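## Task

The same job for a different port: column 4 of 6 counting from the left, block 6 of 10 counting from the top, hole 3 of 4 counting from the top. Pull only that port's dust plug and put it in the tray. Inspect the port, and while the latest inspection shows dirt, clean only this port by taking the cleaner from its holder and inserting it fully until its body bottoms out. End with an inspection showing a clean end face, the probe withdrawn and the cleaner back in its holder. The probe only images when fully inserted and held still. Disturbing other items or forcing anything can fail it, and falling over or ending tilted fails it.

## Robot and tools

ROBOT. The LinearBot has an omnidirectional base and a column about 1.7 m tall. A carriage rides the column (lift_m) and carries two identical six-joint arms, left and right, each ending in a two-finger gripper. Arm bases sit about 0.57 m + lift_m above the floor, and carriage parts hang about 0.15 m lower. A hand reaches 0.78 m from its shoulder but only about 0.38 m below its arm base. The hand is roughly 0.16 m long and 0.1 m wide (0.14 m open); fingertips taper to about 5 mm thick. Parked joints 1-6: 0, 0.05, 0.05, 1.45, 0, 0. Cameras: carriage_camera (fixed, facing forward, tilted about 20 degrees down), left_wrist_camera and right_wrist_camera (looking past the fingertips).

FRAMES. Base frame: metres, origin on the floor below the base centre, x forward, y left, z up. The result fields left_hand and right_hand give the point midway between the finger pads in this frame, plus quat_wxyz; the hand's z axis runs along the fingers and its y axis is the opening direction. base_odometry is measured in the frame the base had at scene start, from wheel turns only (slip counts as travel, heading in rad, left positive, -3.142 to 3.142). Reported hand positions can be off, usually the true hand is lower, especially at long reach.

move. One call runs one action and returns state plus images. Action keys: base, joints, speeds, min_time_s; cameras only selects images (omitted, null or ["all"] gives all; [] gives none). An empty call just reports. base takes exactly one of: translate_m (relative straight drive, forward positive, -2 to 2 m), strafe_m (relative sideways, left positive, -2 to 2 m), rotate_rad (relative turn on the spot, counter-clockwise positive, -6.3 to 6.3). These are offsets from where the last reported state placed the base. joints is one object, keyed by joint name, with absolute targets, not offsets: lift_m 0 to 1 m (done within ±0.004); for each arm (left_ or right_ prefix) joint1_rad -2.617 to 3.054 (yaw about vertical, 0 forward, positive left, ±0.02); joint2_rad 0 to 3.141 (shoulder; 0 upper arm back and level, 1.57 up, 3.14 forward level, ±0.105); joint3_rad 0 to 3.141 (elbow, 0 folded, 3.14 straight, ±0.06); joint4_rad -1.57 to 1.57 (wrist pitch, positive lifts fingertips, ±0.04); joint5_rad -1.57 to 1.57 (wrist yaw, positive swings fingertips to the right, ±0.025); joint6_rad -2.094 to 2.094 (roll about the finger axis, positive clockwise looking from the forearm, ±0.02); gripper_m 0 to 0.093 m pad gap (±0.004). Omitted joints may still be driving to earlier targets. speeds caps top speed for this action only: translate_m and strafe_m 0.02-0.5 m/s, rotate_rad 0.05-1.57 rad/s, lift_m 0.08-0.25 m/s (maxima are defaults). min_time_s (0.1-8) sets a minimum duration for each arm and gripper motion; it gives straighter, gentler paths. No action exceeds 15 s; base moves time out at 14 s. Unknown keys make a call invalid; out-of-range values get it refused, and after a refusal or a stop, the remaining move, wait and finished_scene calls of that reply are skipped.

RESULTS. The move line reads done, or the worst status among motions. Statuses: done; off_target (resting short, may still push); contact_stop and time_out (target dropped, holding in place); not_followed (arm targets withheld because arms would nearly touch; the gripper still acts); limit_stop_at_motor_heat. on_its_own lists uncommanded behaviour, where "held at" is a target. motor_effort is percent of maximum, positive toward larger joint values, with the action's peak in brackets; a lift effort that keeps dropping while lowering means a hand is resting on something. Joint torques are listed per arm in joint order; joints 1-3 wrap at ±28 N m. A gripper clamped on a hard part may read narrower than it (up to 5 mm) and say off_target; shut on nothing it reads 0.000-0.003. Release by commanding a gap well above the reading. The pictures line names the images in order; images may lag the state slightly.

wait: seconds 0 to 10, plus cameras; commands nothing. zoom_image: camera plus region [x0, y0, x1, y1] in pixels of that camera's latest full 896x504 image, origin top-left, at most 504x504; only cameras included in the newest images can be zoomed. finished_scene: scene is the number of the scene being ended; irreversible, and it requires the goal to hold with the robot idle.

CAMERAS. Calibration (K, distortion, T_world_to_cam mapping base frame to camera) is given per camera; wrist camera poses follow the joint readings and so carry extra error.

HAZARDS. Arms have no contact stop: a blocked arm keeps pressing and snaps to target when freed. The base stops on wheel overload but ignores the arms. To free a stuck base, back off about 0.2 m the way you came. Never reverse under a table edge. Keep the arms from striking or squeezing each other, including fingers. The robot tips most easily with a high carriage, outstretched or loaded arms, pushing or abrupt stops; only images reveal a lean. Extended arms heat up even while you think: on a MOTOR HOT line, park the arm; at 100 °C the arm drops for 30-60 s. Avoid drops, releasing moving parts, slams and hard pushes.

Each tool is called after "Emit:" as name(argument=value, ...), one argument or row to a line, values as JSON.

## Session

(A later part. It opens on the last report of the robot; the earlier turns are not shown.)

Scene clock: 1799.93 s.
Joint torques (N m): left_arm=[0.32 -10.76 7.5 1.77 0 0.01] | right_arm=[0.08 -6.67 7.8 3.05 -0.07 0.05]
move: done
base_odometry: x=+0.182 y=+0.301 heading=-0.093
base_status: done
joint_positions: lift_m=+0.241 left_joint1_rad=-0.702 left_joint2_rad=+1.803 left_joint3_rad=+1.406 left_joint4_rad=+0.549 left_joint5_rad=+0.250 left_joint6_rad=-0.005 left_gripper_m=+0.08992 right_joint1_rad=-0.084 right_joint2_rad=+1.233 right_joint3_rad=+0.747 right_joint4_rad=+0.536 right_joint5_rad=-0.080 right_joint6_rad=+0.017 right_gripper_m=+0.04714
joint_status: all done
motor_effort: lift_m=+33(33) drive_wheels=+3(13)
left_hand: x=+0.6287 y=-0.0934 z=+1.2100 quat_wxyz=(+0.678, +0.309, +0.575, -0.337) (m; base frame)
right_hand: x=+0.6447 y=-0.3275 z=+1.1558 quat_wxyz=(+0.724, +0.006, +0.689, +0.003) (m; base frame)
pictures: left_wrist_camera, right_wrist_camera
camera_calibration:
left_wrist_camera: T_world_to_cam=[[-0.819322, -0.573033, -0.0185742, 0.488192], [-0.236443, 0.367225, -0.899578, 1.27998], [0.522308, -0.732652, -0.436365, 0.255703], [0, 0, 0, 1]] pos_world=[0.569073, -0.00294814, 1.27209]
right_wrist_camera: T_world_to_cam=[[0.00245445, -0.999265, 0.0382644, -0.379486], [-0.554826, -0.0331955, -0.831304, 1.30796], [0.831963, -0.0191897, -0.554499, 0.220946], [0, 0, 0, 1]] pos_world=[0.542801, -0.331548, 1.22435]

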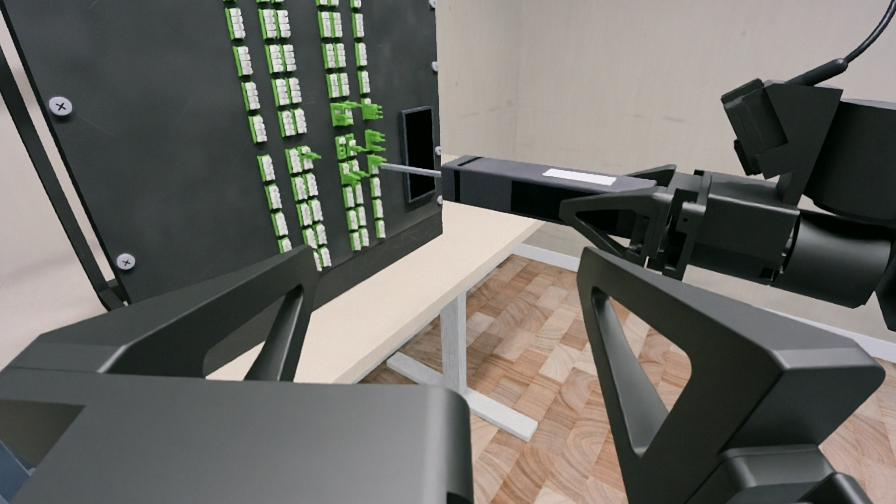

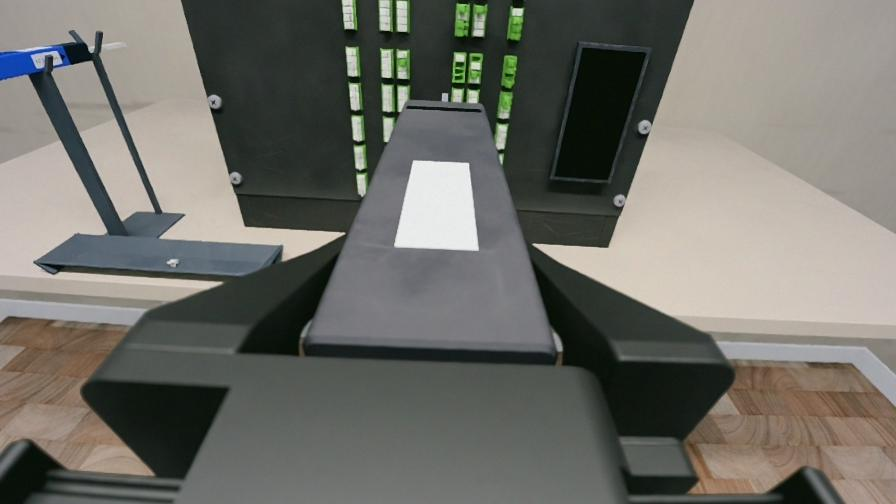

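Emit:
move(
  base={"strafe_m":-0.014},
  speeds={"strafe_m":0.05},
  cameras=[],
)

Emit:
move(
  base={"translate_m":0.06},
  speeds={"translate_m":0.08},
  cameras=["left_wrist_camera","right_wrist_camera"],
)

Emit:
zoom_image(
  camera="right_wrist_camera",
  region=[425, 50, 485, 110],
)

Scene clock: 1812.20 s.
Joint torques (N m): left_arm=[0.24 -10.66 7.58 1.73 -0.06 0.01] | right_arm=[0.12 -6.67 7.82 3.06 -0.07 0.05]
move: done
base_odometry: x=+0.181 y=+0.287 heading=-0.093
base_status: done
joint_positions: lift_m=+0.241 left_joint1_rad=-0.703 left_joint2_rad=+1.803 left_joint3_rad=+1.406 left_joint4_rad=+0.549 left_joint5_rad=+0.250 left_joint6_rad=-0.005 left_gripper_m=+0.08992 right_joint1_rad=-0.085 right_joint2_rad=+1.233 right_joint3_rad=+0.747 right_joint4_rad=+0.535 right_joint5_rad=-0.081 right_joint6_rad=+0.017 right_gripper_m=+0.04714
joint_status: not commanded
motor_effort: lift_m=+33(33) drive_wheels=-2(5)
left_hand: x=+0.6284 y=-0.0937 z=+1.2100 quat_wxyz=(+0.678, +0.310, +0.575, -0.337) (m; base frame)
right_hand: x=+0.6446 y=-0.3277 z=+1.1556 quat_wxyz=(+0.724, +0.006, +0.690, +0.003) (m; base frame)
pictures: none
No camera images: "cameras" was empty.

Scene clock: 1813.57 s.
Joint torques (N m): left_arm=[0.12 -10.59 7.46 1.77 -0.08 0.03] | right_arm=[0.16 -6.75 7.76 3.07 -0.06 0.05]
move: done
base_odometry: x=+0.241 y=+0.281 heading=-0.092
base_status: done
joint_positions: lift_m=+0.241 left_joint1_rad=-0.701 left_joint2_rad=+1.803 left_joint3_rad=+1.406 left_joint4_rad=+0.549 left_joint5_rad=+0.250 left_joint6_rad=-0.005 left_gripper_m=+0.08992 right_joint1_rad=-0.085 right_joint2_rad=+1.233 right_joint3_rad=+0.747 right_joint4_rad=+0.534 right_joint5_rad=-0.081 right_joint6_rad=+0.017 right_gripper_m=+0.04714
joint_status: not commanded
motor_effort: lift_m=+33(33) drive_wheels=+5(9)
left_hand: x=+0.6289 y=-0.0932 z=+1.2100 quat_wxyz=(+0.678, +0.309, +0.575, -0.337) (m; base frame)
right_hand: x=+0.6447 y=-0.3277 z=+1.1555 quat_wxyz=(+0.724, +0.006, +0.690, +0.003) (m; base frame)
pictures: left_wrist_camera, right_wrist_camera
camera_calibration:
left_wrist_camera: T_world_to_cam=[[-0.819082, -0.573378, -0.0185335, 0.488199], [-0.236623, 0.367098, -0.899582, 1.28004], [0.522604, -0.732446, -0.436358, 0.255623], [0, 0, 0, 1]] pos_world=[0.569171, -0.00274635, 1.27209]
right_wrist_camera: T_world_to_cam=[[0.00251497, -0.999265, 0.0382614, -0.379707], [-0.55614, -0.0331963, -0.830426, 1.30748], [0.831085, -0.0191902, -0.555814, 0.222839], [0, 0, 0, 1]] pos_world=[0.542897, -0.331748, 1.22415]

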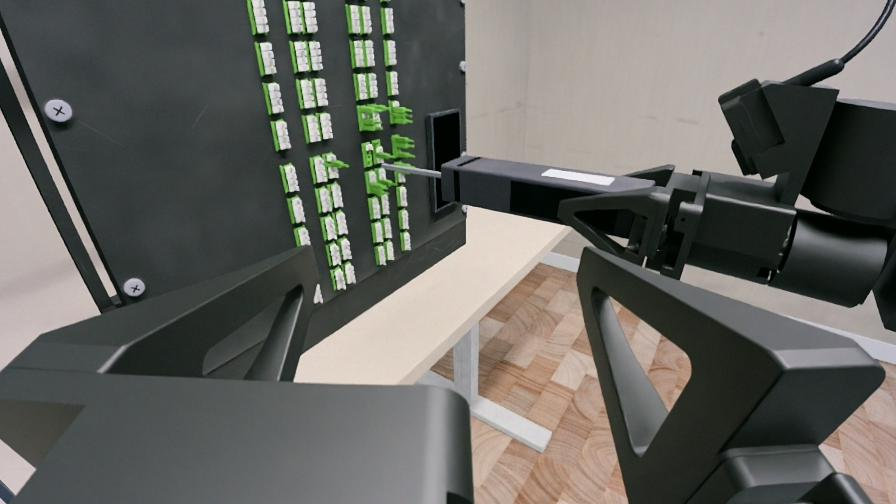

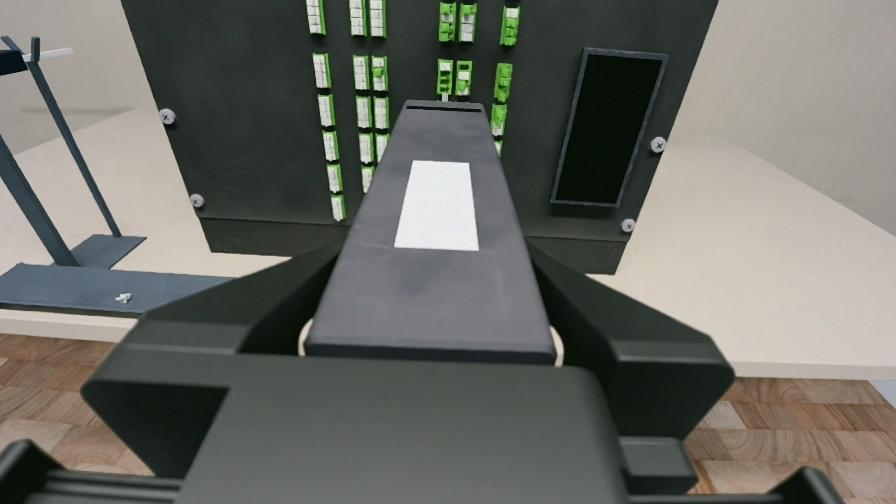

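Scaled by 8.400 from the camera's 896x504 image, which has a finer 1280x720 frame.

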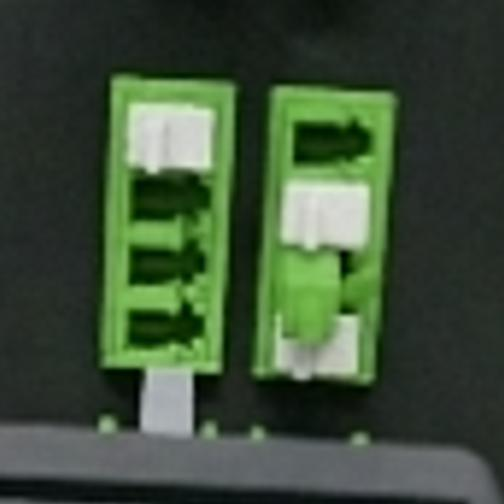

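Emit:
move(
  base={"strafe_m":0.002},
  joints={"right_joint4_rad":0.645,"lift_m":0.2405},
  min_time_s=2,
  speeds={"strafe_m":0.02,"lift_m":0.08},
  cameras=[],
)

Emit:
move(
  base={"translate_m":0.014},
  speeds={"translate_m":0.03},
  cameras=["left_wrist_camera","right_wrist_camera"],
)

Emit:
zoom_image(
  camera="right_wrist_camera",
  region=[425, 50, 485, 110],
)

Emit:
zoom_image(
  camera="left_wrist_camera",
  region=[365, 125, 445, 185],
)

Scene clock: 1832.23 s.
Joint torques (N m): left_arm=[0.24 -10.65 7.32 1.77 -0.04 0.01] | right_arm=[0.08 -6.67 7.8 3.25 -0.04 0.05]
move: off_target
base_odometry: x=+0.241 y=+0.283 heading=-0.093
base_status: done
joint_positions: lift_m=+0.241 left_joint1_rad=-0.701 left_joint2_rad=+1.803 left_joint3_rad=+1.406 left_joint4_rad=+0.549 left_joint5_rad=+0.250 left_joint6_rad=-0.005 left_gripper_m=+0.08992 right_joint1_rad=-0.084 right_joint2_rad=+1.233 right_joint3_rad=+0.747 right_joint4_rad=+0.547 right_joint5_rad=-0.083 right_joint6_rad=+0.017 right_gripper_m=+0.04714
joint_status: right_joint4_rad off_target (ended at +0.547, target +0.645); the others done
motor_effort: lift_m=+33(33) drive_wheels=+5(8)
left_hand: x=+0.6289 y=-0.0933 z=+1.2099 quat_wxyz=(+0.678, +0.309, +0.575, -0.337) (m; base frame)
right_hand: x=+0.6445 y=-0.3270 z=+1.1586 quat_wxyz=(+0.728, +0.005, +0.685, +0.004) (m; base frame)
pictures: none
No camera images: "cameras" was empty.

Scene clock: 1833.20 s.
Joint torques (N m): left_arm=[0.38 -10.82 7.45 1.8 -0.01 0.07] | right_arm=[0.08 -6.68 7.76 3.18 -0.04 0.06]
move: done
base_odometry: x=+0.255 y=+0.282 heading=-0.092
base_status: done
joint_positions: lift_m=+0.241 left_joint1_rad=-0.701 left_joint2_rad=+1.803 left_joint3_rad=+1.406 left_joint4_rad=+0.549 left_joint5_rad=+0.250 left_joint6_rad=-0.005 left_gripper_m=+0.08992 right_joint1_rad=-0.084 right_joint2_rad=+1.233 right_joint3_rad=+0.747 right_joint4_rad=+0.553 right_joint5_rad=-0.083 right_joint6_rad=+0.017 right_gripper_m=+0.04714
joint_status: not commanded
motor_effort: lift_m=+33(33) drive_wheels=-3(12)
left_hand: x=+0.6292 y=-0.0929 z=+1.2099 quat_wxyz=(+0.678, +0.309, +0.575, -0.336) (m; base frame)
right_hand: x=+0.6444 y=-0.3270 z=+1.1601 quat_wxyz=(+0.730, +0.005, +0.683, +0.004) (m; base frame)
pictures: left_wrist_camera, right_wrist_camera
camera_calibration:
left_wrist_camera: T_world_to_cam=[[-0.818666, -0.573974, -0.0184333, 0.488191], [-0.237141, 0.367124, -0.899436, 1.28005], [0.52302, -0.731966, -0.436665, 0.255727], [0, 0, 0, 1]] pos_world=[0.569468, -0.00254354, 1.27199]
right_wrist_camera: T_world_to_cam=[[0.00445106, -0.999188, 0.0400333, -0.382514], [-0.540128, -0.0360938, -0.840808, 1.31207], [0.841571, -0.0178806, -0.539851, 0.200851], [0, 0, 0, 1]] pos_world=[0.541356, -0.331255, 1.22694]

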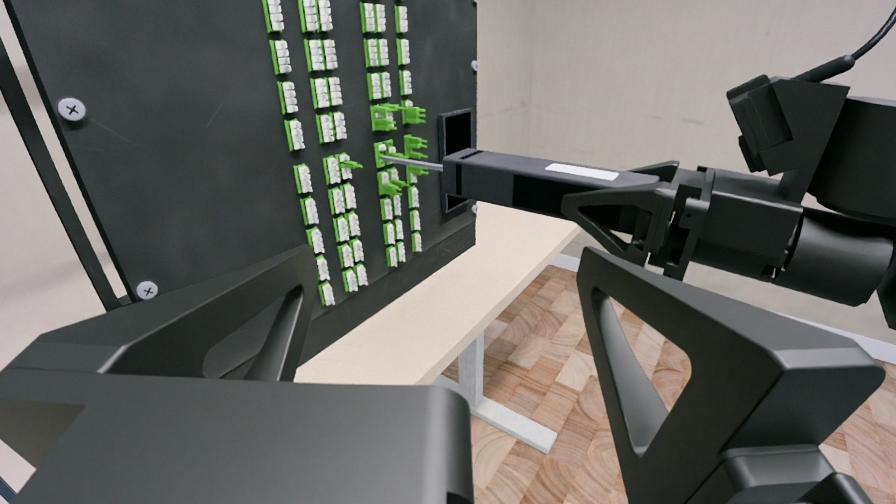

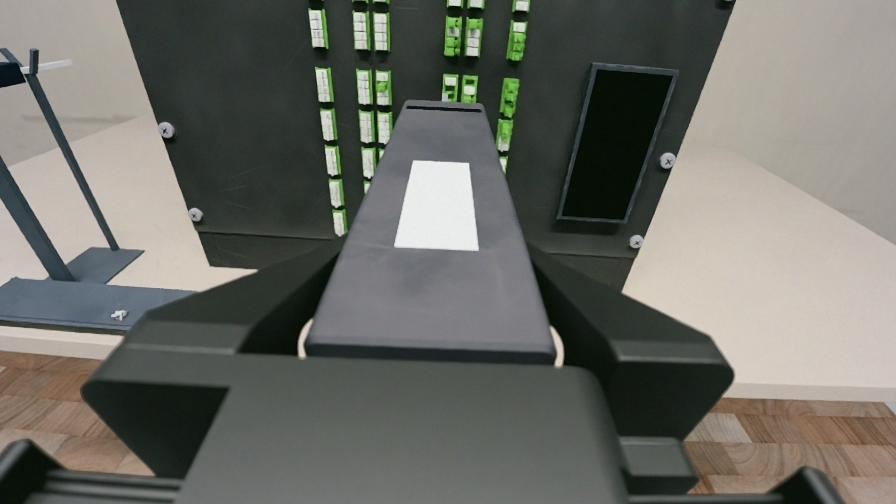

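Scaled by 8.400 from the camera's 896x504 image, which has a finer 1280x720 frame.

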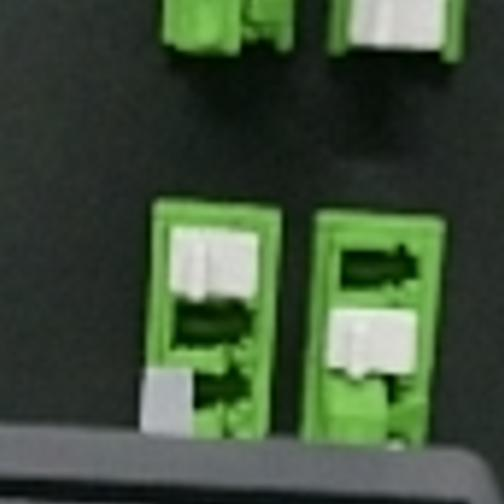

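Scaled by 6.300 from the camera's 896x504 image, which has a finer 1280x720 frame.

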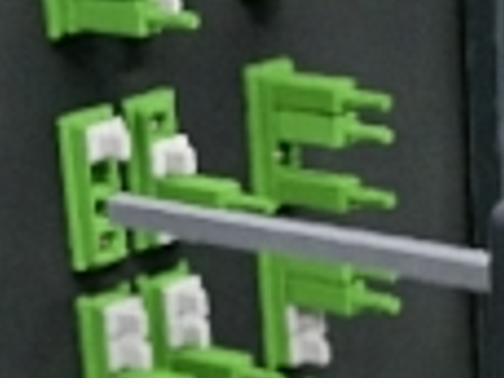

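Emit:
move(
  base={"strafe_m":-0.003},
  joints={"lift_m":0.2385},
  speeds={"strafe_m":0.02,"lift_m":0.08},
  cameras=["left_wrist_camera","right_wrist_camera"],
)

Emit:
zoom_image(
  camera="right_wrist_camera",
  region=[425, 50, 485, 110],
)

Emit:
zoom_image(
  camera="left_wrist_camera",
  region=[365, 125, 445, 185],
)

Scene clock: 1839.77 s.
Joint torques (N m): left_arm=[0.2 -10.7 7.56 1.78 -0.06 0.04] | right_arm=[0.18 -6.64 7.75 3.13 -0.02 0.05]
move: done
base_odometry: x=+0.254 y=+0.279 heading=-0.092
base_status: done
joint_positions: lift_m=+0.238 left_joint1_rad=-0.701 left_joint2_rad=+1.803 left_joint3_rad=+1.406 left_joint4_rad=+0.548 left_joint5_rad=+0.250 left_joint6_rad=-0.005 left_gripper_m=+0.08992 right_joint1_rad=-0.085 right_joint2_rad=+1.233 right_joint3_rad=+0.747 right_joint4_rad=+0.557 right_joint5_rad=-0.084 right_joint6_rad=+0.017 right_gripper_m=+0.04714
joint_status: all done
motor_effort: lift_m=+34(35) drive_wheels=-2(8)
left_hand: x=+0.6289 y=-0.0933 z=+1.2076 quat_wxyz=(+0.678, +0.310, +0.576, -0.337) (m; base frame)
right_hand: x=+0.6442 y=-0.3271 z=+1.1591 quat_wxyz=(+0.732, +0.004, +0.682, +0.004) (m; base frame)
pictures: left_wrist_camera, right_wrist_camera
camera_calibration:
left_wrist_camera: T_world_to_cam=[[-0.819282, -0.573097, -0.0183391, 0.488051], [-0.237225, 0.367901, -0.899096, 1.27785], [0.522016, -0.732263, -0.437368, 0.256153], [0, 0, 0, 1]] pos_world=[0.569273, -0.00284858, 1.26989]
right_wrist_camera: T_world_to_cam=[[0.00501147, -0.99917, 0.0404213, -0.383326], [-0.536938, -0.0367892, -0.842819, 1.3111], [0.843607, -0.0174799, -0.536677, 0.195506], [0, 0, 0, 1]] pos_world=[0.540969, -0.331357, 1.22544]

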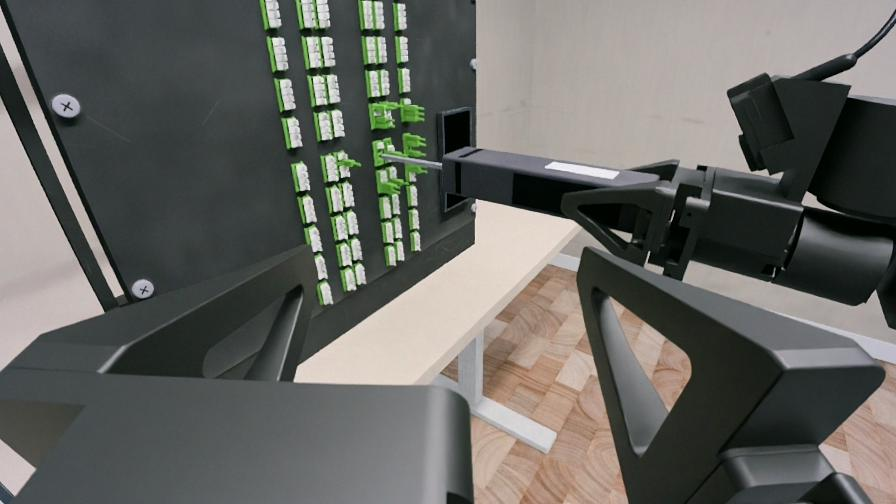

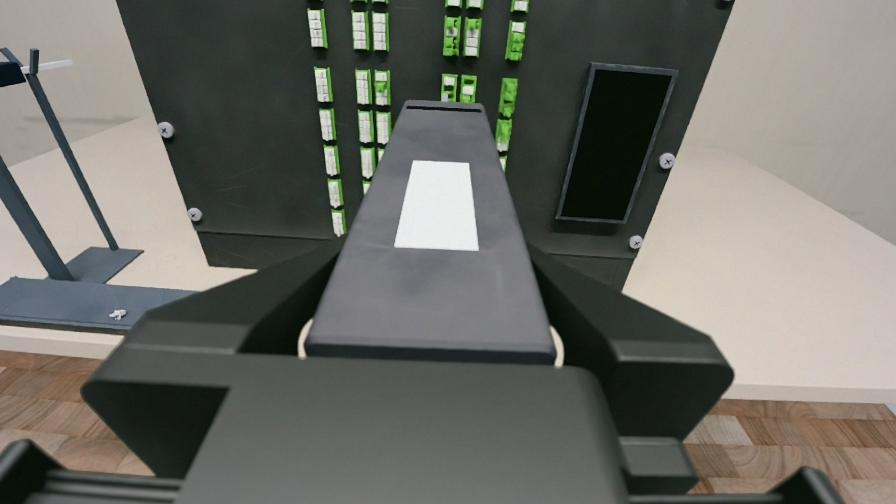

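Scaled by 8.400 from the camera's 896x504 image, which has a finer 1280x720 frame.

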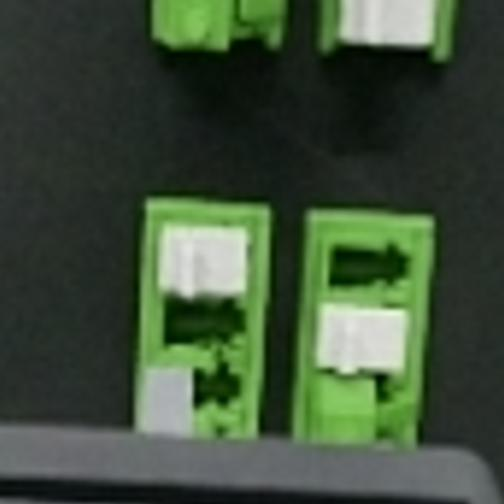

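Scaled by 6.300 from the camera's 896x504 image, which has a finer 1280x720 frame.

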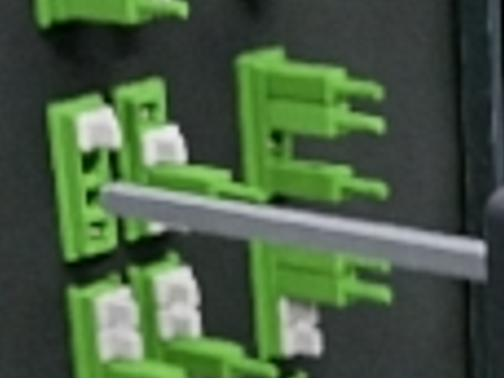

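Emit:
move(
  base={"strafe_m":-0.002},
  joints={"lift_m":0.2360},
  speeds={"strafe_m":0.02,"lift_m":0.08},
  cameras=["right_wrist_camera"],
)

Emit:
zoom_image(
  camera="right_wrist_camera",
  region=[425, 50, 485, 110],
)

Emit:
move(
  base={"translate_m":0.003},
  speeds={"translate_m":0.02},
  cameras=["left_wrist_camera","right_wrist_camera"],
)

Emit:
zoom_image(
  camera="right_wrist_camera",
  region=[425, 50, 485, 110],
)

Emit:
zoom_image(
  camera="left_wrist_camera",
  region=[365, 125, 445, 185],
)

Scene clock: 1844.83 s.
Joint torques (N m): left_arm=[0.5 -10.71 7.42 1.79 -0.04 -0.01] | right_arm=[0.2 -6.58 7.87 3.1 -0.02 0.05]
move: done
base_odometry: x=+0.254 y=+0.278 heading=-0.091
base_status: done
joint_positions: lift_m=+0.236 left_joint1_rad=-0.702 left_joint2_rad=+1.803 left_joint3_rad=+1.406 left_joint4_rad=+0.547 left_joint5_rad=+0.251 left_joint6_rad=-0.005 left_gripper_m=+0.08992 right_joint1_rad=-0.085 right_joint2_rad=+1.233 right_joint3_rad=+0.747 right_joint4_rad=+0.559 right_joint5_rad=-0.085 right_joint6_rad=+0.017 right_gripper_m=+0.04714
joint_status: all done
motor_effort: lift_m=+34(42) drive_wheels=-2(7)
left_hand: x=+0.6287 y=-0.0935 z=+1.2048 quat_wxyz=(+0.677, +0.310, +0.576, -0.337) (m; base frame)
right_hand: x=+0.6441 y=-0.3269 z=+1.1573 quat_wxyz=(+0.733, +0.004, +0.681, +0.004) (m; base frame)
pictures: right_wrist_camera
camera_calibration:
right_wrist_camera: T_world_to_cam=[[0.0056997, -0.999153, 0.0407587, -0.383921], [-0.534604, -0.0374902, -0.844271, 1.30946], [0.845084, -0.0169777, -0.534365, 0.191165], [0, 0, 0, 1]] pos_world=[0.540679, -0.331258, 1.22334]

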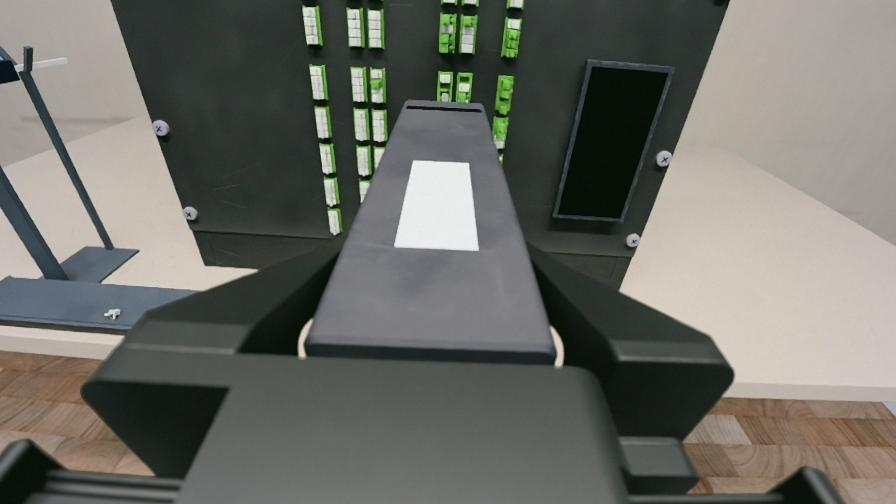

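Scaled by 8.400 from the camera's 896x504 image, which has a finer 1280x720 frame.

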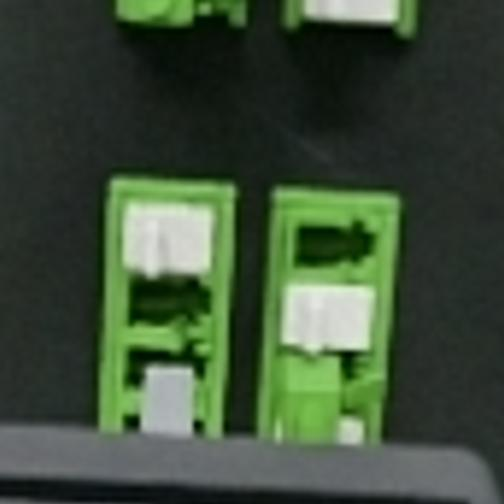

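Scene clock: 1845.47 s.
Joint torques (N m): left_arm=[0.09 -10.66 7.25 1.8 -0.06 0.05] | right_arm=[0.17 -6.57 7.8 3.1 -0.02 0.05]
move: done
base_odometry: x=+0.257 y=+0.277 heading=-0.091
base_status: done
joint_positions: lift_m=+0.236 left_joint1_rad=-0.701 left_joint2_rad=+1.803 left_joint3_rad=+1.406 left_joint4_rad=+0.547 left_joint5_rad=+0.251 left_joint6_rad=-0.005 left_gripper_m=+0.08992 right_joint1_rad=-0.085 right_joint2_rad=+1.233 right_joint3_rad=+0.747 right_joint4_rad=+0.560 right_joint5_rad=-0.085 right_joint6_rad=+0.017 right_gripper_m=+0.04714
joint_status: not commanded
motor_effort: lift_m=+34(34) drive_wheels=+4(10)
left_hand: x=+0.6290 y=-0.0932 z=+1.2049 quat_wxyz=(+0.678, +0.310, +0.576, -0.337) (m; base frame)
right_hand: x=+0.6441 y=-0.3269 z=+1.1574 quat_wxyz=(+0.733, +0.004, +0.680, +0.004) (m; base frame)
pictures: left_wrist_camera, right_wrist_camera
camera_calibration:
left_wrist_camera: T_world_to_cam=[[-0.819315, -0.573057, -0.0181177, 0.487824], [-0.237773, 0.368365, -0.898761, 1.27542], [0.521715, -0.732061, -0.438064, 0.256017], [0, 0, 0, 1]] pos_world=[0.569374, -0.00284929, 1.26729]
right_wrist_camera: T_world_to_cam=[[0.00567026, -0.999153, 0.0407621, -0.383912], [-0.533995, -0.0374896, -0.844656, 1.30963], [0.845469, -0.0169773, -0.533755, 0.190347], [0, 0, 0, 1]] pos_world=[0.540581, -0.331258, 1.22344]

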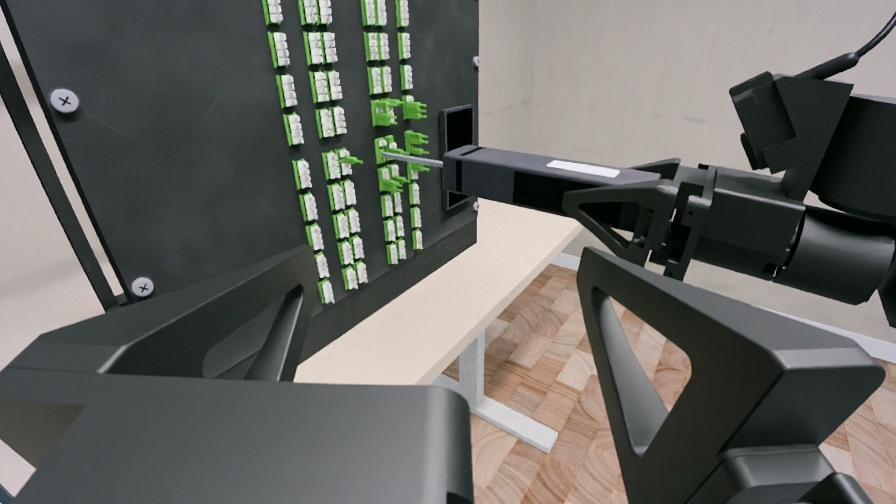

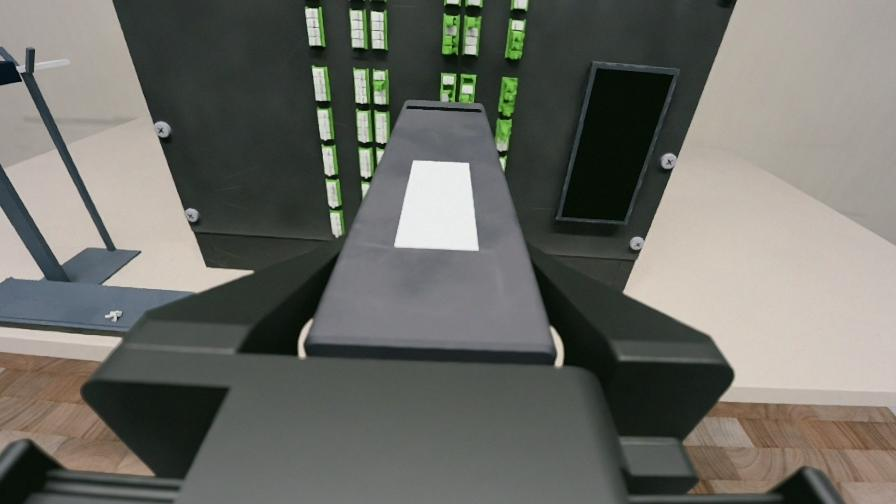

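Scaled by 8.400 from the camera's 896x504 image, which has a finer 1280x720 frame.

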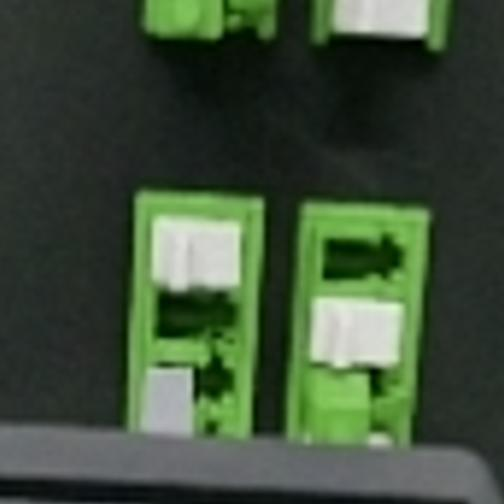

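Scaled by 6.300 from the camera's 896x504 image, which has a finer 1280x720 frame.

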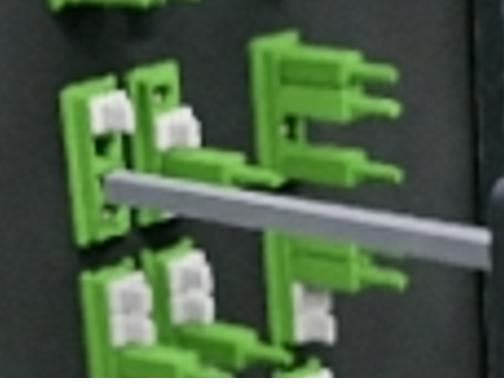

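Emit:
move(
  joints={"lift_m":0.2347,"right_joint5_rad":-0.071},
  speeds={"lift_m":0.08},
  cameras=[],
)

Emit:
move(
  joints={"right_joint5_rad":-0.082,"right_joint4_rad":0.64},
  cameras=["left_wrist_camera","right_wrist_camera"],
)

Emit:
zoom_image(
  camera="right_wrist_camera",
  region=[425, 50, 485, 110],
)

Emit:
zoom_image(
  camera="left_wrist_camera",
  region=[365, 125, 445, 185],
)

Scene clock: 1852.00 s.
Joint torques (N m): left_arm=[0.21 -10.81 7.6 1.76 -0.03 0] | right_arm=[0.17 -6.56 7.72 3.07 0.09 0.05]
move: done
base_odometry: x=+0.257 y=+0.277 heading=-0.091
base_status: not commanded
joint_positions: lift_m=+0.235 left_joint1_rad=-0.701 left_joint2_rad=+1.803 left_joint3_rad=+1.406 left_joint4_rad=+0.547 left_joint5_rad=+0.251 left_joint6_rad=-0.005 left_gripper_m=+0.08992 right_joint1_rad=-0.085 right_joint2_rad=+1.232 right_joint3_rad=+0.747 right_joint4_rad=+0.560 right_joint5_rad=-0.081 right_joint6_rad=+0.017 right_gripper_m=+0.04714
joint_status: all done
motor_effort: lift_m=+33(35) drive_wheels=+4(5)
left_hand: x=+0.6290 y=-0.0932 z=+1.2037 quat_wxyz=(+0.678, +0.310, +0.576, -0.337) (m; base frame)
right_hand: x=+0.6440 y=-0.3276 z=+1.1564 quat_wxyz=(+0.733, +0.005, +0.680, +0.003) (m; base frame)
pictures: none
No camera images: "cameras" was empty.

Scene clock: 1852.33 s.
Joint torques (N m): left_arm=[0.25 -10.76 7.57 1.78 -0.02 -0.01] | right_arm=[0.17 -6.58 7.79 3.04 -0.02 0.05]
move: off_target
base_odometry: x=+0.257 y=+0.277 heading=-0.091
base_status: not commanded
joint_positions: lift_m=+0.235 left_joint1_rad=-0.701 left_joint2_rad=+1.803 left_joint3_rad=+1.406 left_joint4_rad=+0.547 left_joint5_rad=+0.251 left_joint6_rad=-0.005 left_gripper_m=+0.08992 right_joint1_rad=-0.085 right_joint2_rad=+1.232 right_joint3_rad=+0.747 right_joint4_rad=+0.560 right_joint5_rad=-0.081 right_joint6_rad=+0.017 right_gripper_m=+0.04714
joint_status: right_joint4_rad off_target (ended at +0.560, target +0.640); the others done
motor_effort: lift_m=+33(33) drive_wheels=+4(4)
left_hand: x=+0.6290 y=-0.0932 z=+1.2037 quat_wxyz=(+0.678, +0.310, +0.576, -0.337) (m; base frame)
right_hand: x=+0.6440 y=-0.3276 z=+1.1564 quat_wxyz=(+0.733, +0.005, +0.680, +0.003) (m; base frame)
pictures: left_wrist_camera, right_wrist_camera
camera_calibration:
left_wrist_camera: T_world_to_cam=[[-0.819315, -0.573057, -0.0181177, 0.487801], [-0.237773, 0.368365, -0.898761, 1.27425], [0.521715, -0.732061, -0.438064, 0.255447], [0, 0, 0, 1]] pos_world=[0.569374, -0.00284929, 1.26599]
right_wrist_camera: T_world_to_cam=[[0.00184449, -0.999175, 0.040572, -0.381875], [-0.533456, -0.0353001, -0.845091, 1.30968], [0.845826, -0.0200846, -0.533081, 0.187854], [0, 0, 0, 1]] pos_world=[0.54047, -0.331555, 1.22243]

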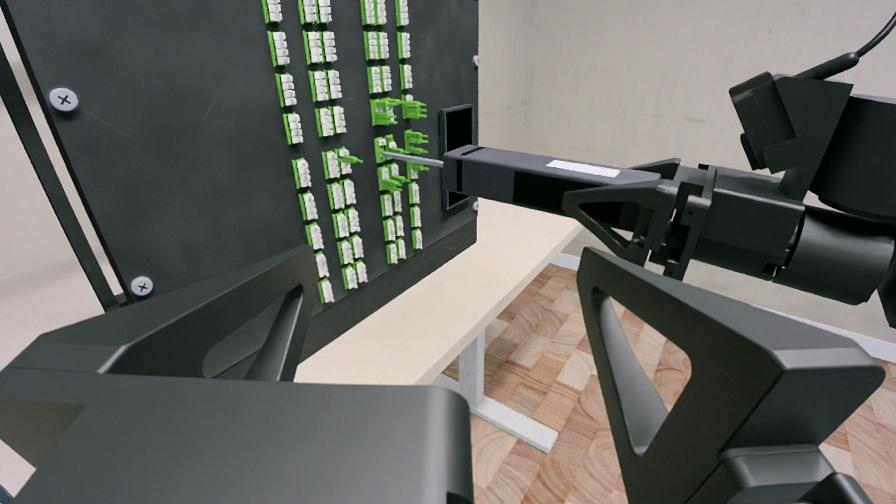

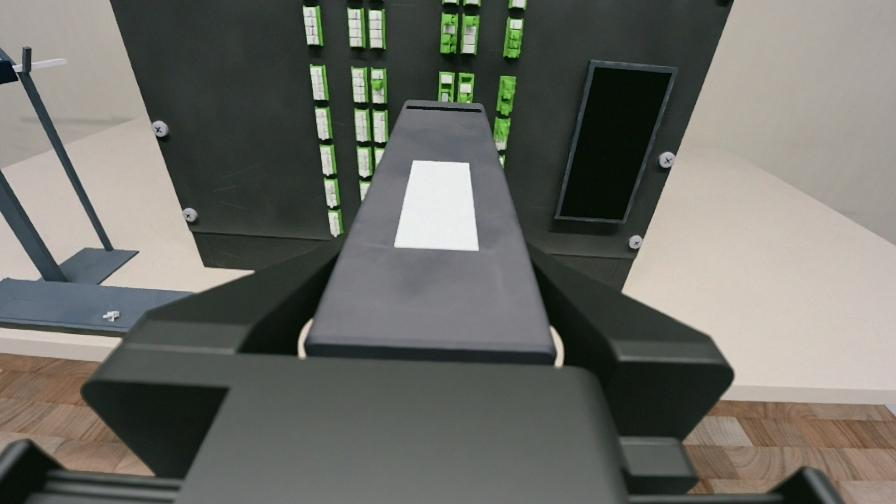

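Scaled by 8.400 from the camera's 896x504 image, which has a finer 1280x720 frame.

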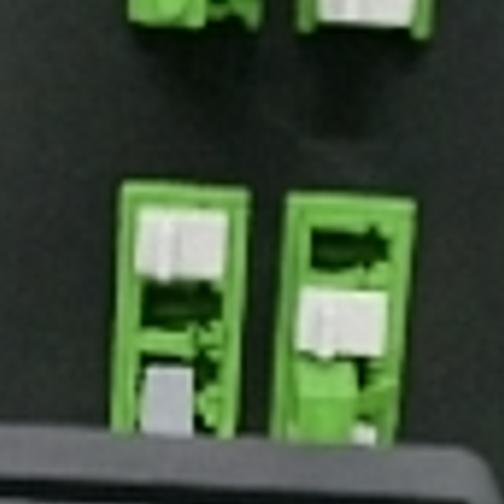

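Scaled by 6.300 from the camera's 896x504 image, which has a finer 1280x720 frame.

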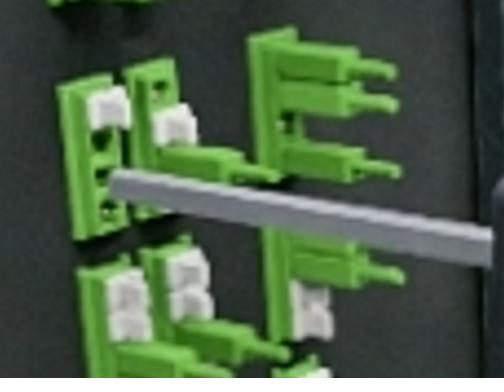

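Emit:
move(
  base={"translate_m":0.002},
  speeds={"translate_m":0.02},
  cameras=["left_wrist_camera","right_wrist_camera"],
)

Emit:
zoom_image(
  camera="right_wrist_camera",
  region=[425, 50, 485, 110],
)

Emit:
zoom_image(
  camera="left_wrist_camera",
  region=[365, 130, 405, 170],
)

Scene clock: 1856.70 s.
Joint torques (N m): left_arm=[0.23 -10.92 7.62 1.79 -0.05 0] | right_arm=[0.16 -6.46 7.73 3.03 -0.01 0.05]
move: done
base_odometry: x=+0.259 y=+0.277 heading=-0.090
base_status: done
joint_positions: lift_m=+0.235 left_joint1_rad=-0.701 left_joint2_rad=+1.803 left_joint3_rad=+1.406 left_joint4_rad=+0.548 left_joint5_rad=+0.251 left_joint6_rad=-0.005 left_gripper_m=+0.08992 right_joint1_rad=-0.085 right_joint2_rad=+1.232 right_joint3_rad=+0.747 right_joint4_rad=+0.561 right_joint5_rad=-0.082 right_joint6_rad=+0.017 right_gripper_m=+0.04714
joint_status: not commanded
motor_effort: lift_m=+33(34) drive_wheels=+4(14)
left_hand: x=+0.6291 y=-0.0930 z=+1.2038 quat_wxyz=(+0.678, +0.309, +0.576, -0.337) (m; base frame)
right_hand: x=+0.6439 y=-0.3274 z=+1.1569 quat_wxyz=(+0.734, +0.005, +0.679, +0.003) (m; base frame)
pictures: left_wrist_camera, right_wrist_camera
camera_calibration:
left_wrist_camera: T_world_to_cam=[[-0.819089, -0.573377, -0.0182047, 0.487979], [-0.237677, 0.36807, -0.898907, 1.27442], [0.522113, -0.731958, -0.437761, 0.254978], [0, 0, 0, 1]] pos_world=[0.569472, -0.00264744, 1.26609]
right_wrist_camera: T_world_to_cam=[[0.00252519, -0.999164, 0.040815, -0.382445], [-0.532151, -0.0358987, -0.845888, 1.30982], [0.846646, -0.0195837, -0.531797, 0.186278], [0, 0, 0, 1]] pos_world=[0.540277, -0.331456, 1.22263]

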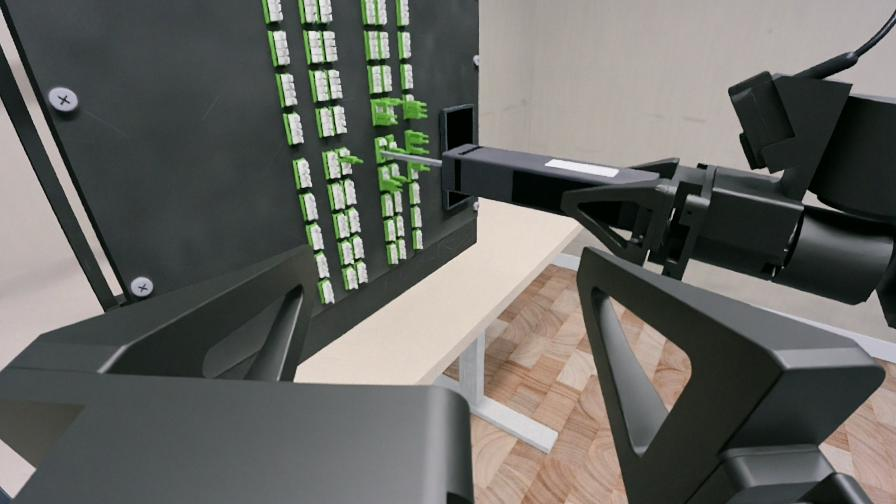

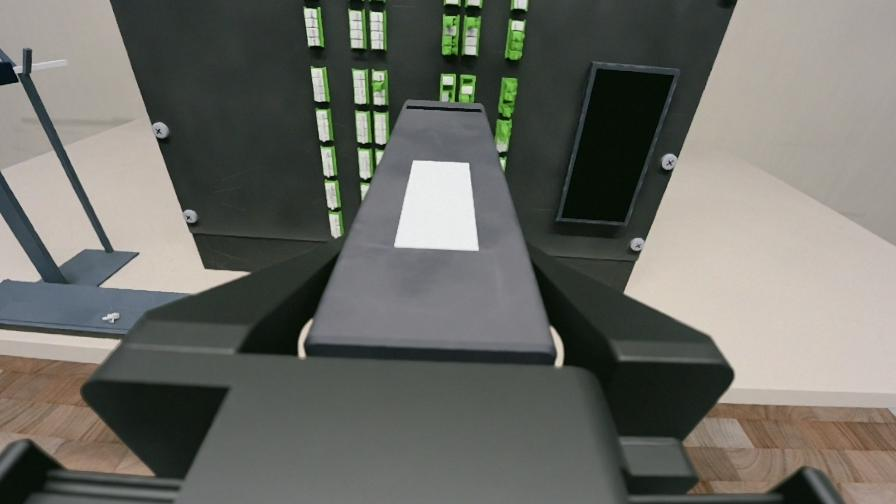

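Scaled by 8.400 from the camera's 896x504 image, which has a finer 1280x720 frame.

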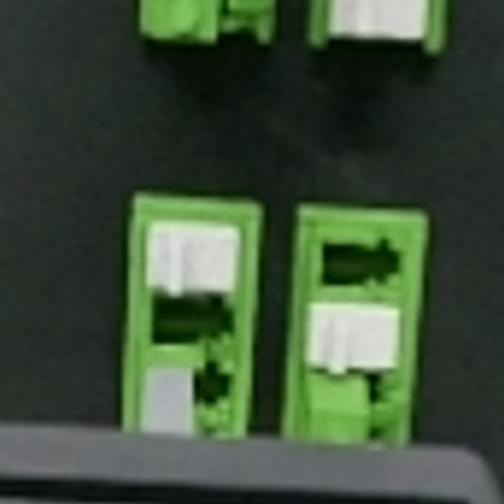

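Scaled by 12.600 from the camera's 896x504 image, which has a finer 1280x720 frame.

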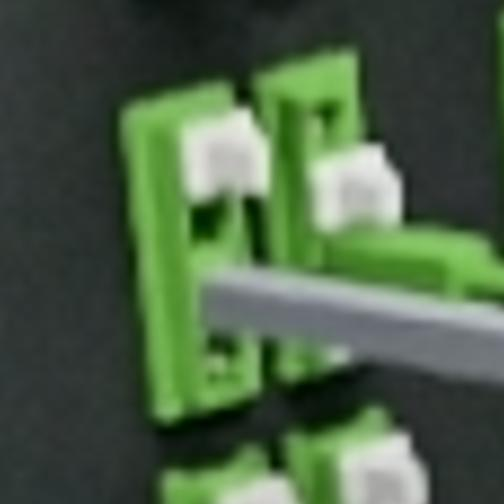

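Emit:
move(
  joints={"right_joint5_rad":-0.066},
  cameras=[],
)

Emit:
move(
  joints={"right_joint5_rad":-0.077},
  cameras=["right_wrist_camera"],
)

Emit:
zoom_image(
  camera="right_wrist_camera",
  region=[425, 50, 485, 110],
)

Scene clock: 1863.53 s.
Joint torques (N m): left_arm=[0.09 -10.69 7.49 1.78 -0.04 0.02] | right_arm=[0.14 -6.54 7.79 3.03 0.12 0.05]
move: done
base_odometry: x=+0.259 y=+0.277 heading=-0.090
base_status: not commanded
joint_positions: lift_m=+0.235 left_joint1_rad=-0.701 left_joint2_rad=+1.803 left_joint3_rad=+1.406 left_joint4_rad=+0.548 left_joint5_rad=+0.251 left_joint6_rad=-0.005 left_gripper_m=+0.08992 right_joint1_rad=-0.085 right_joint2_rad=+1.232 right_joint3_rad=+0.747 right_joint4_rad=+0.561 right_joint5_rad=-0.080 right_joint6_rad=+0.017 right_gripper_m=+0.04714
joint_status: all done
motor_effort: lift_m=+33(34) drive_wheels=+4(4)
left_hand: x=+0.6291 y=-0.0930 z=+1.2038 quat_wxyz=(+0.678, +0.309, +0.576, -0.337) (m; base frame)
right_hand: x=+0.6439 y=-0.3278 z=+1.1569 quat_wxyz=(+0.734, +0.006, +0.679, +0.002) (m; base frame)
pictures: none
No camera images: "cameras" was empty.

Scene clock: 1863.83 s.
Joint torques (N m): left_arm=[0.16 -10.8 7.6 1.78 0 0.02] | right_arm=[0.17 -6.54 7.79 3.03 0.02 0.06]
move: done
base_odometry: x=+0.259 y=+0.277 heading=-0.090
base_status: not commanded
joint_positions: lift_m=+0.235 left_joint1_rad=-0.701 left_joint2_rad=+1.803 left_joint3_rad=+1.406 left_joint4_rad=+0.548 left_joint5_rad=+0.251 left_joint6_rad=-0.005 left_gripper_m=+0.08992 right_joint1_rad=-0.085 right_joint2_rad=+1.232 right_joint3_rad=+0.747 right_joint4_rad=+0.561 right_joint5_rad=-0.080 right_joint6_rad=+0.017 right_gripper_m=+0.04714
joint_status: all done
motor_effort: lift_m=+33(34) drive_wheels=+4(4)
left_hand: x=+0.6291 y=-0.0930 z=+1.2038 quat_wxyz=(+0.678, +0.309, +0.576, -0.337) (m; base frame)
right_hand: x=+0.6439 y=-0.3278 z=+1.1569 quat_wxyz=(+0.734, +0.006, +0.679, +0.002) (m; base frame)
pictures: right_wrist_camera
camera_calibration:
right_wrist_camera: T_world_to_cam=[[0.00025755, -0.999176, 0.0405945, -0.381152], [-0.532202, -0.0345049, -0.845914, 1.31028], [0.846617, -0.0213866, -0.531772, 0.185753], [0, 0, 0, 1]] pos_world=[0.540169, -0.331654, 1.22263]

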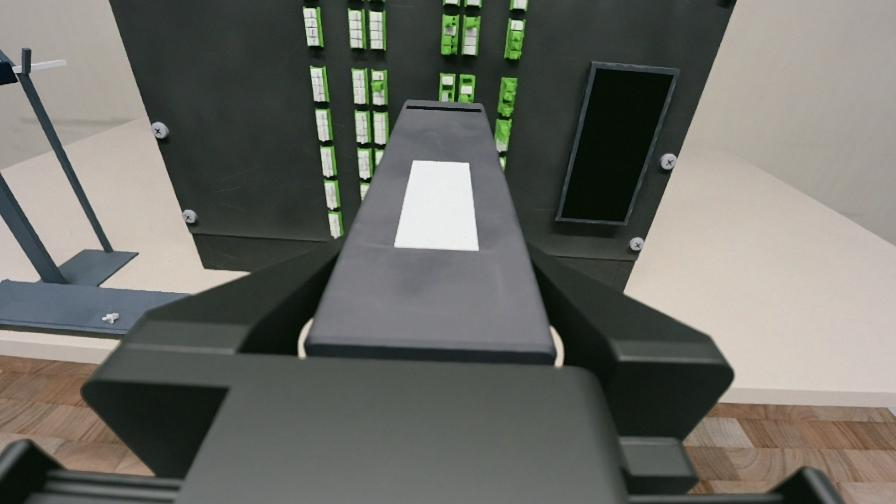

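Scaled by 8.400 from the camera's 896x504 image, which has a finer 1280x720 frame.

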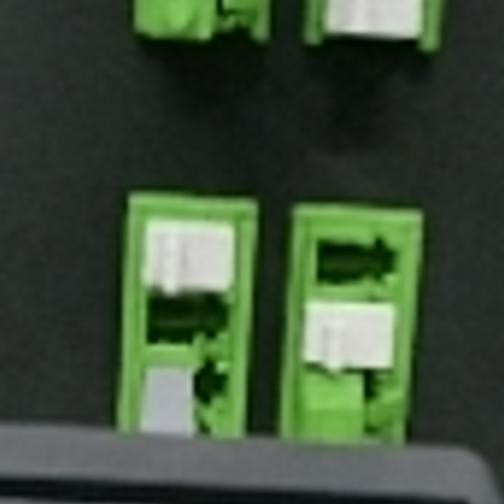

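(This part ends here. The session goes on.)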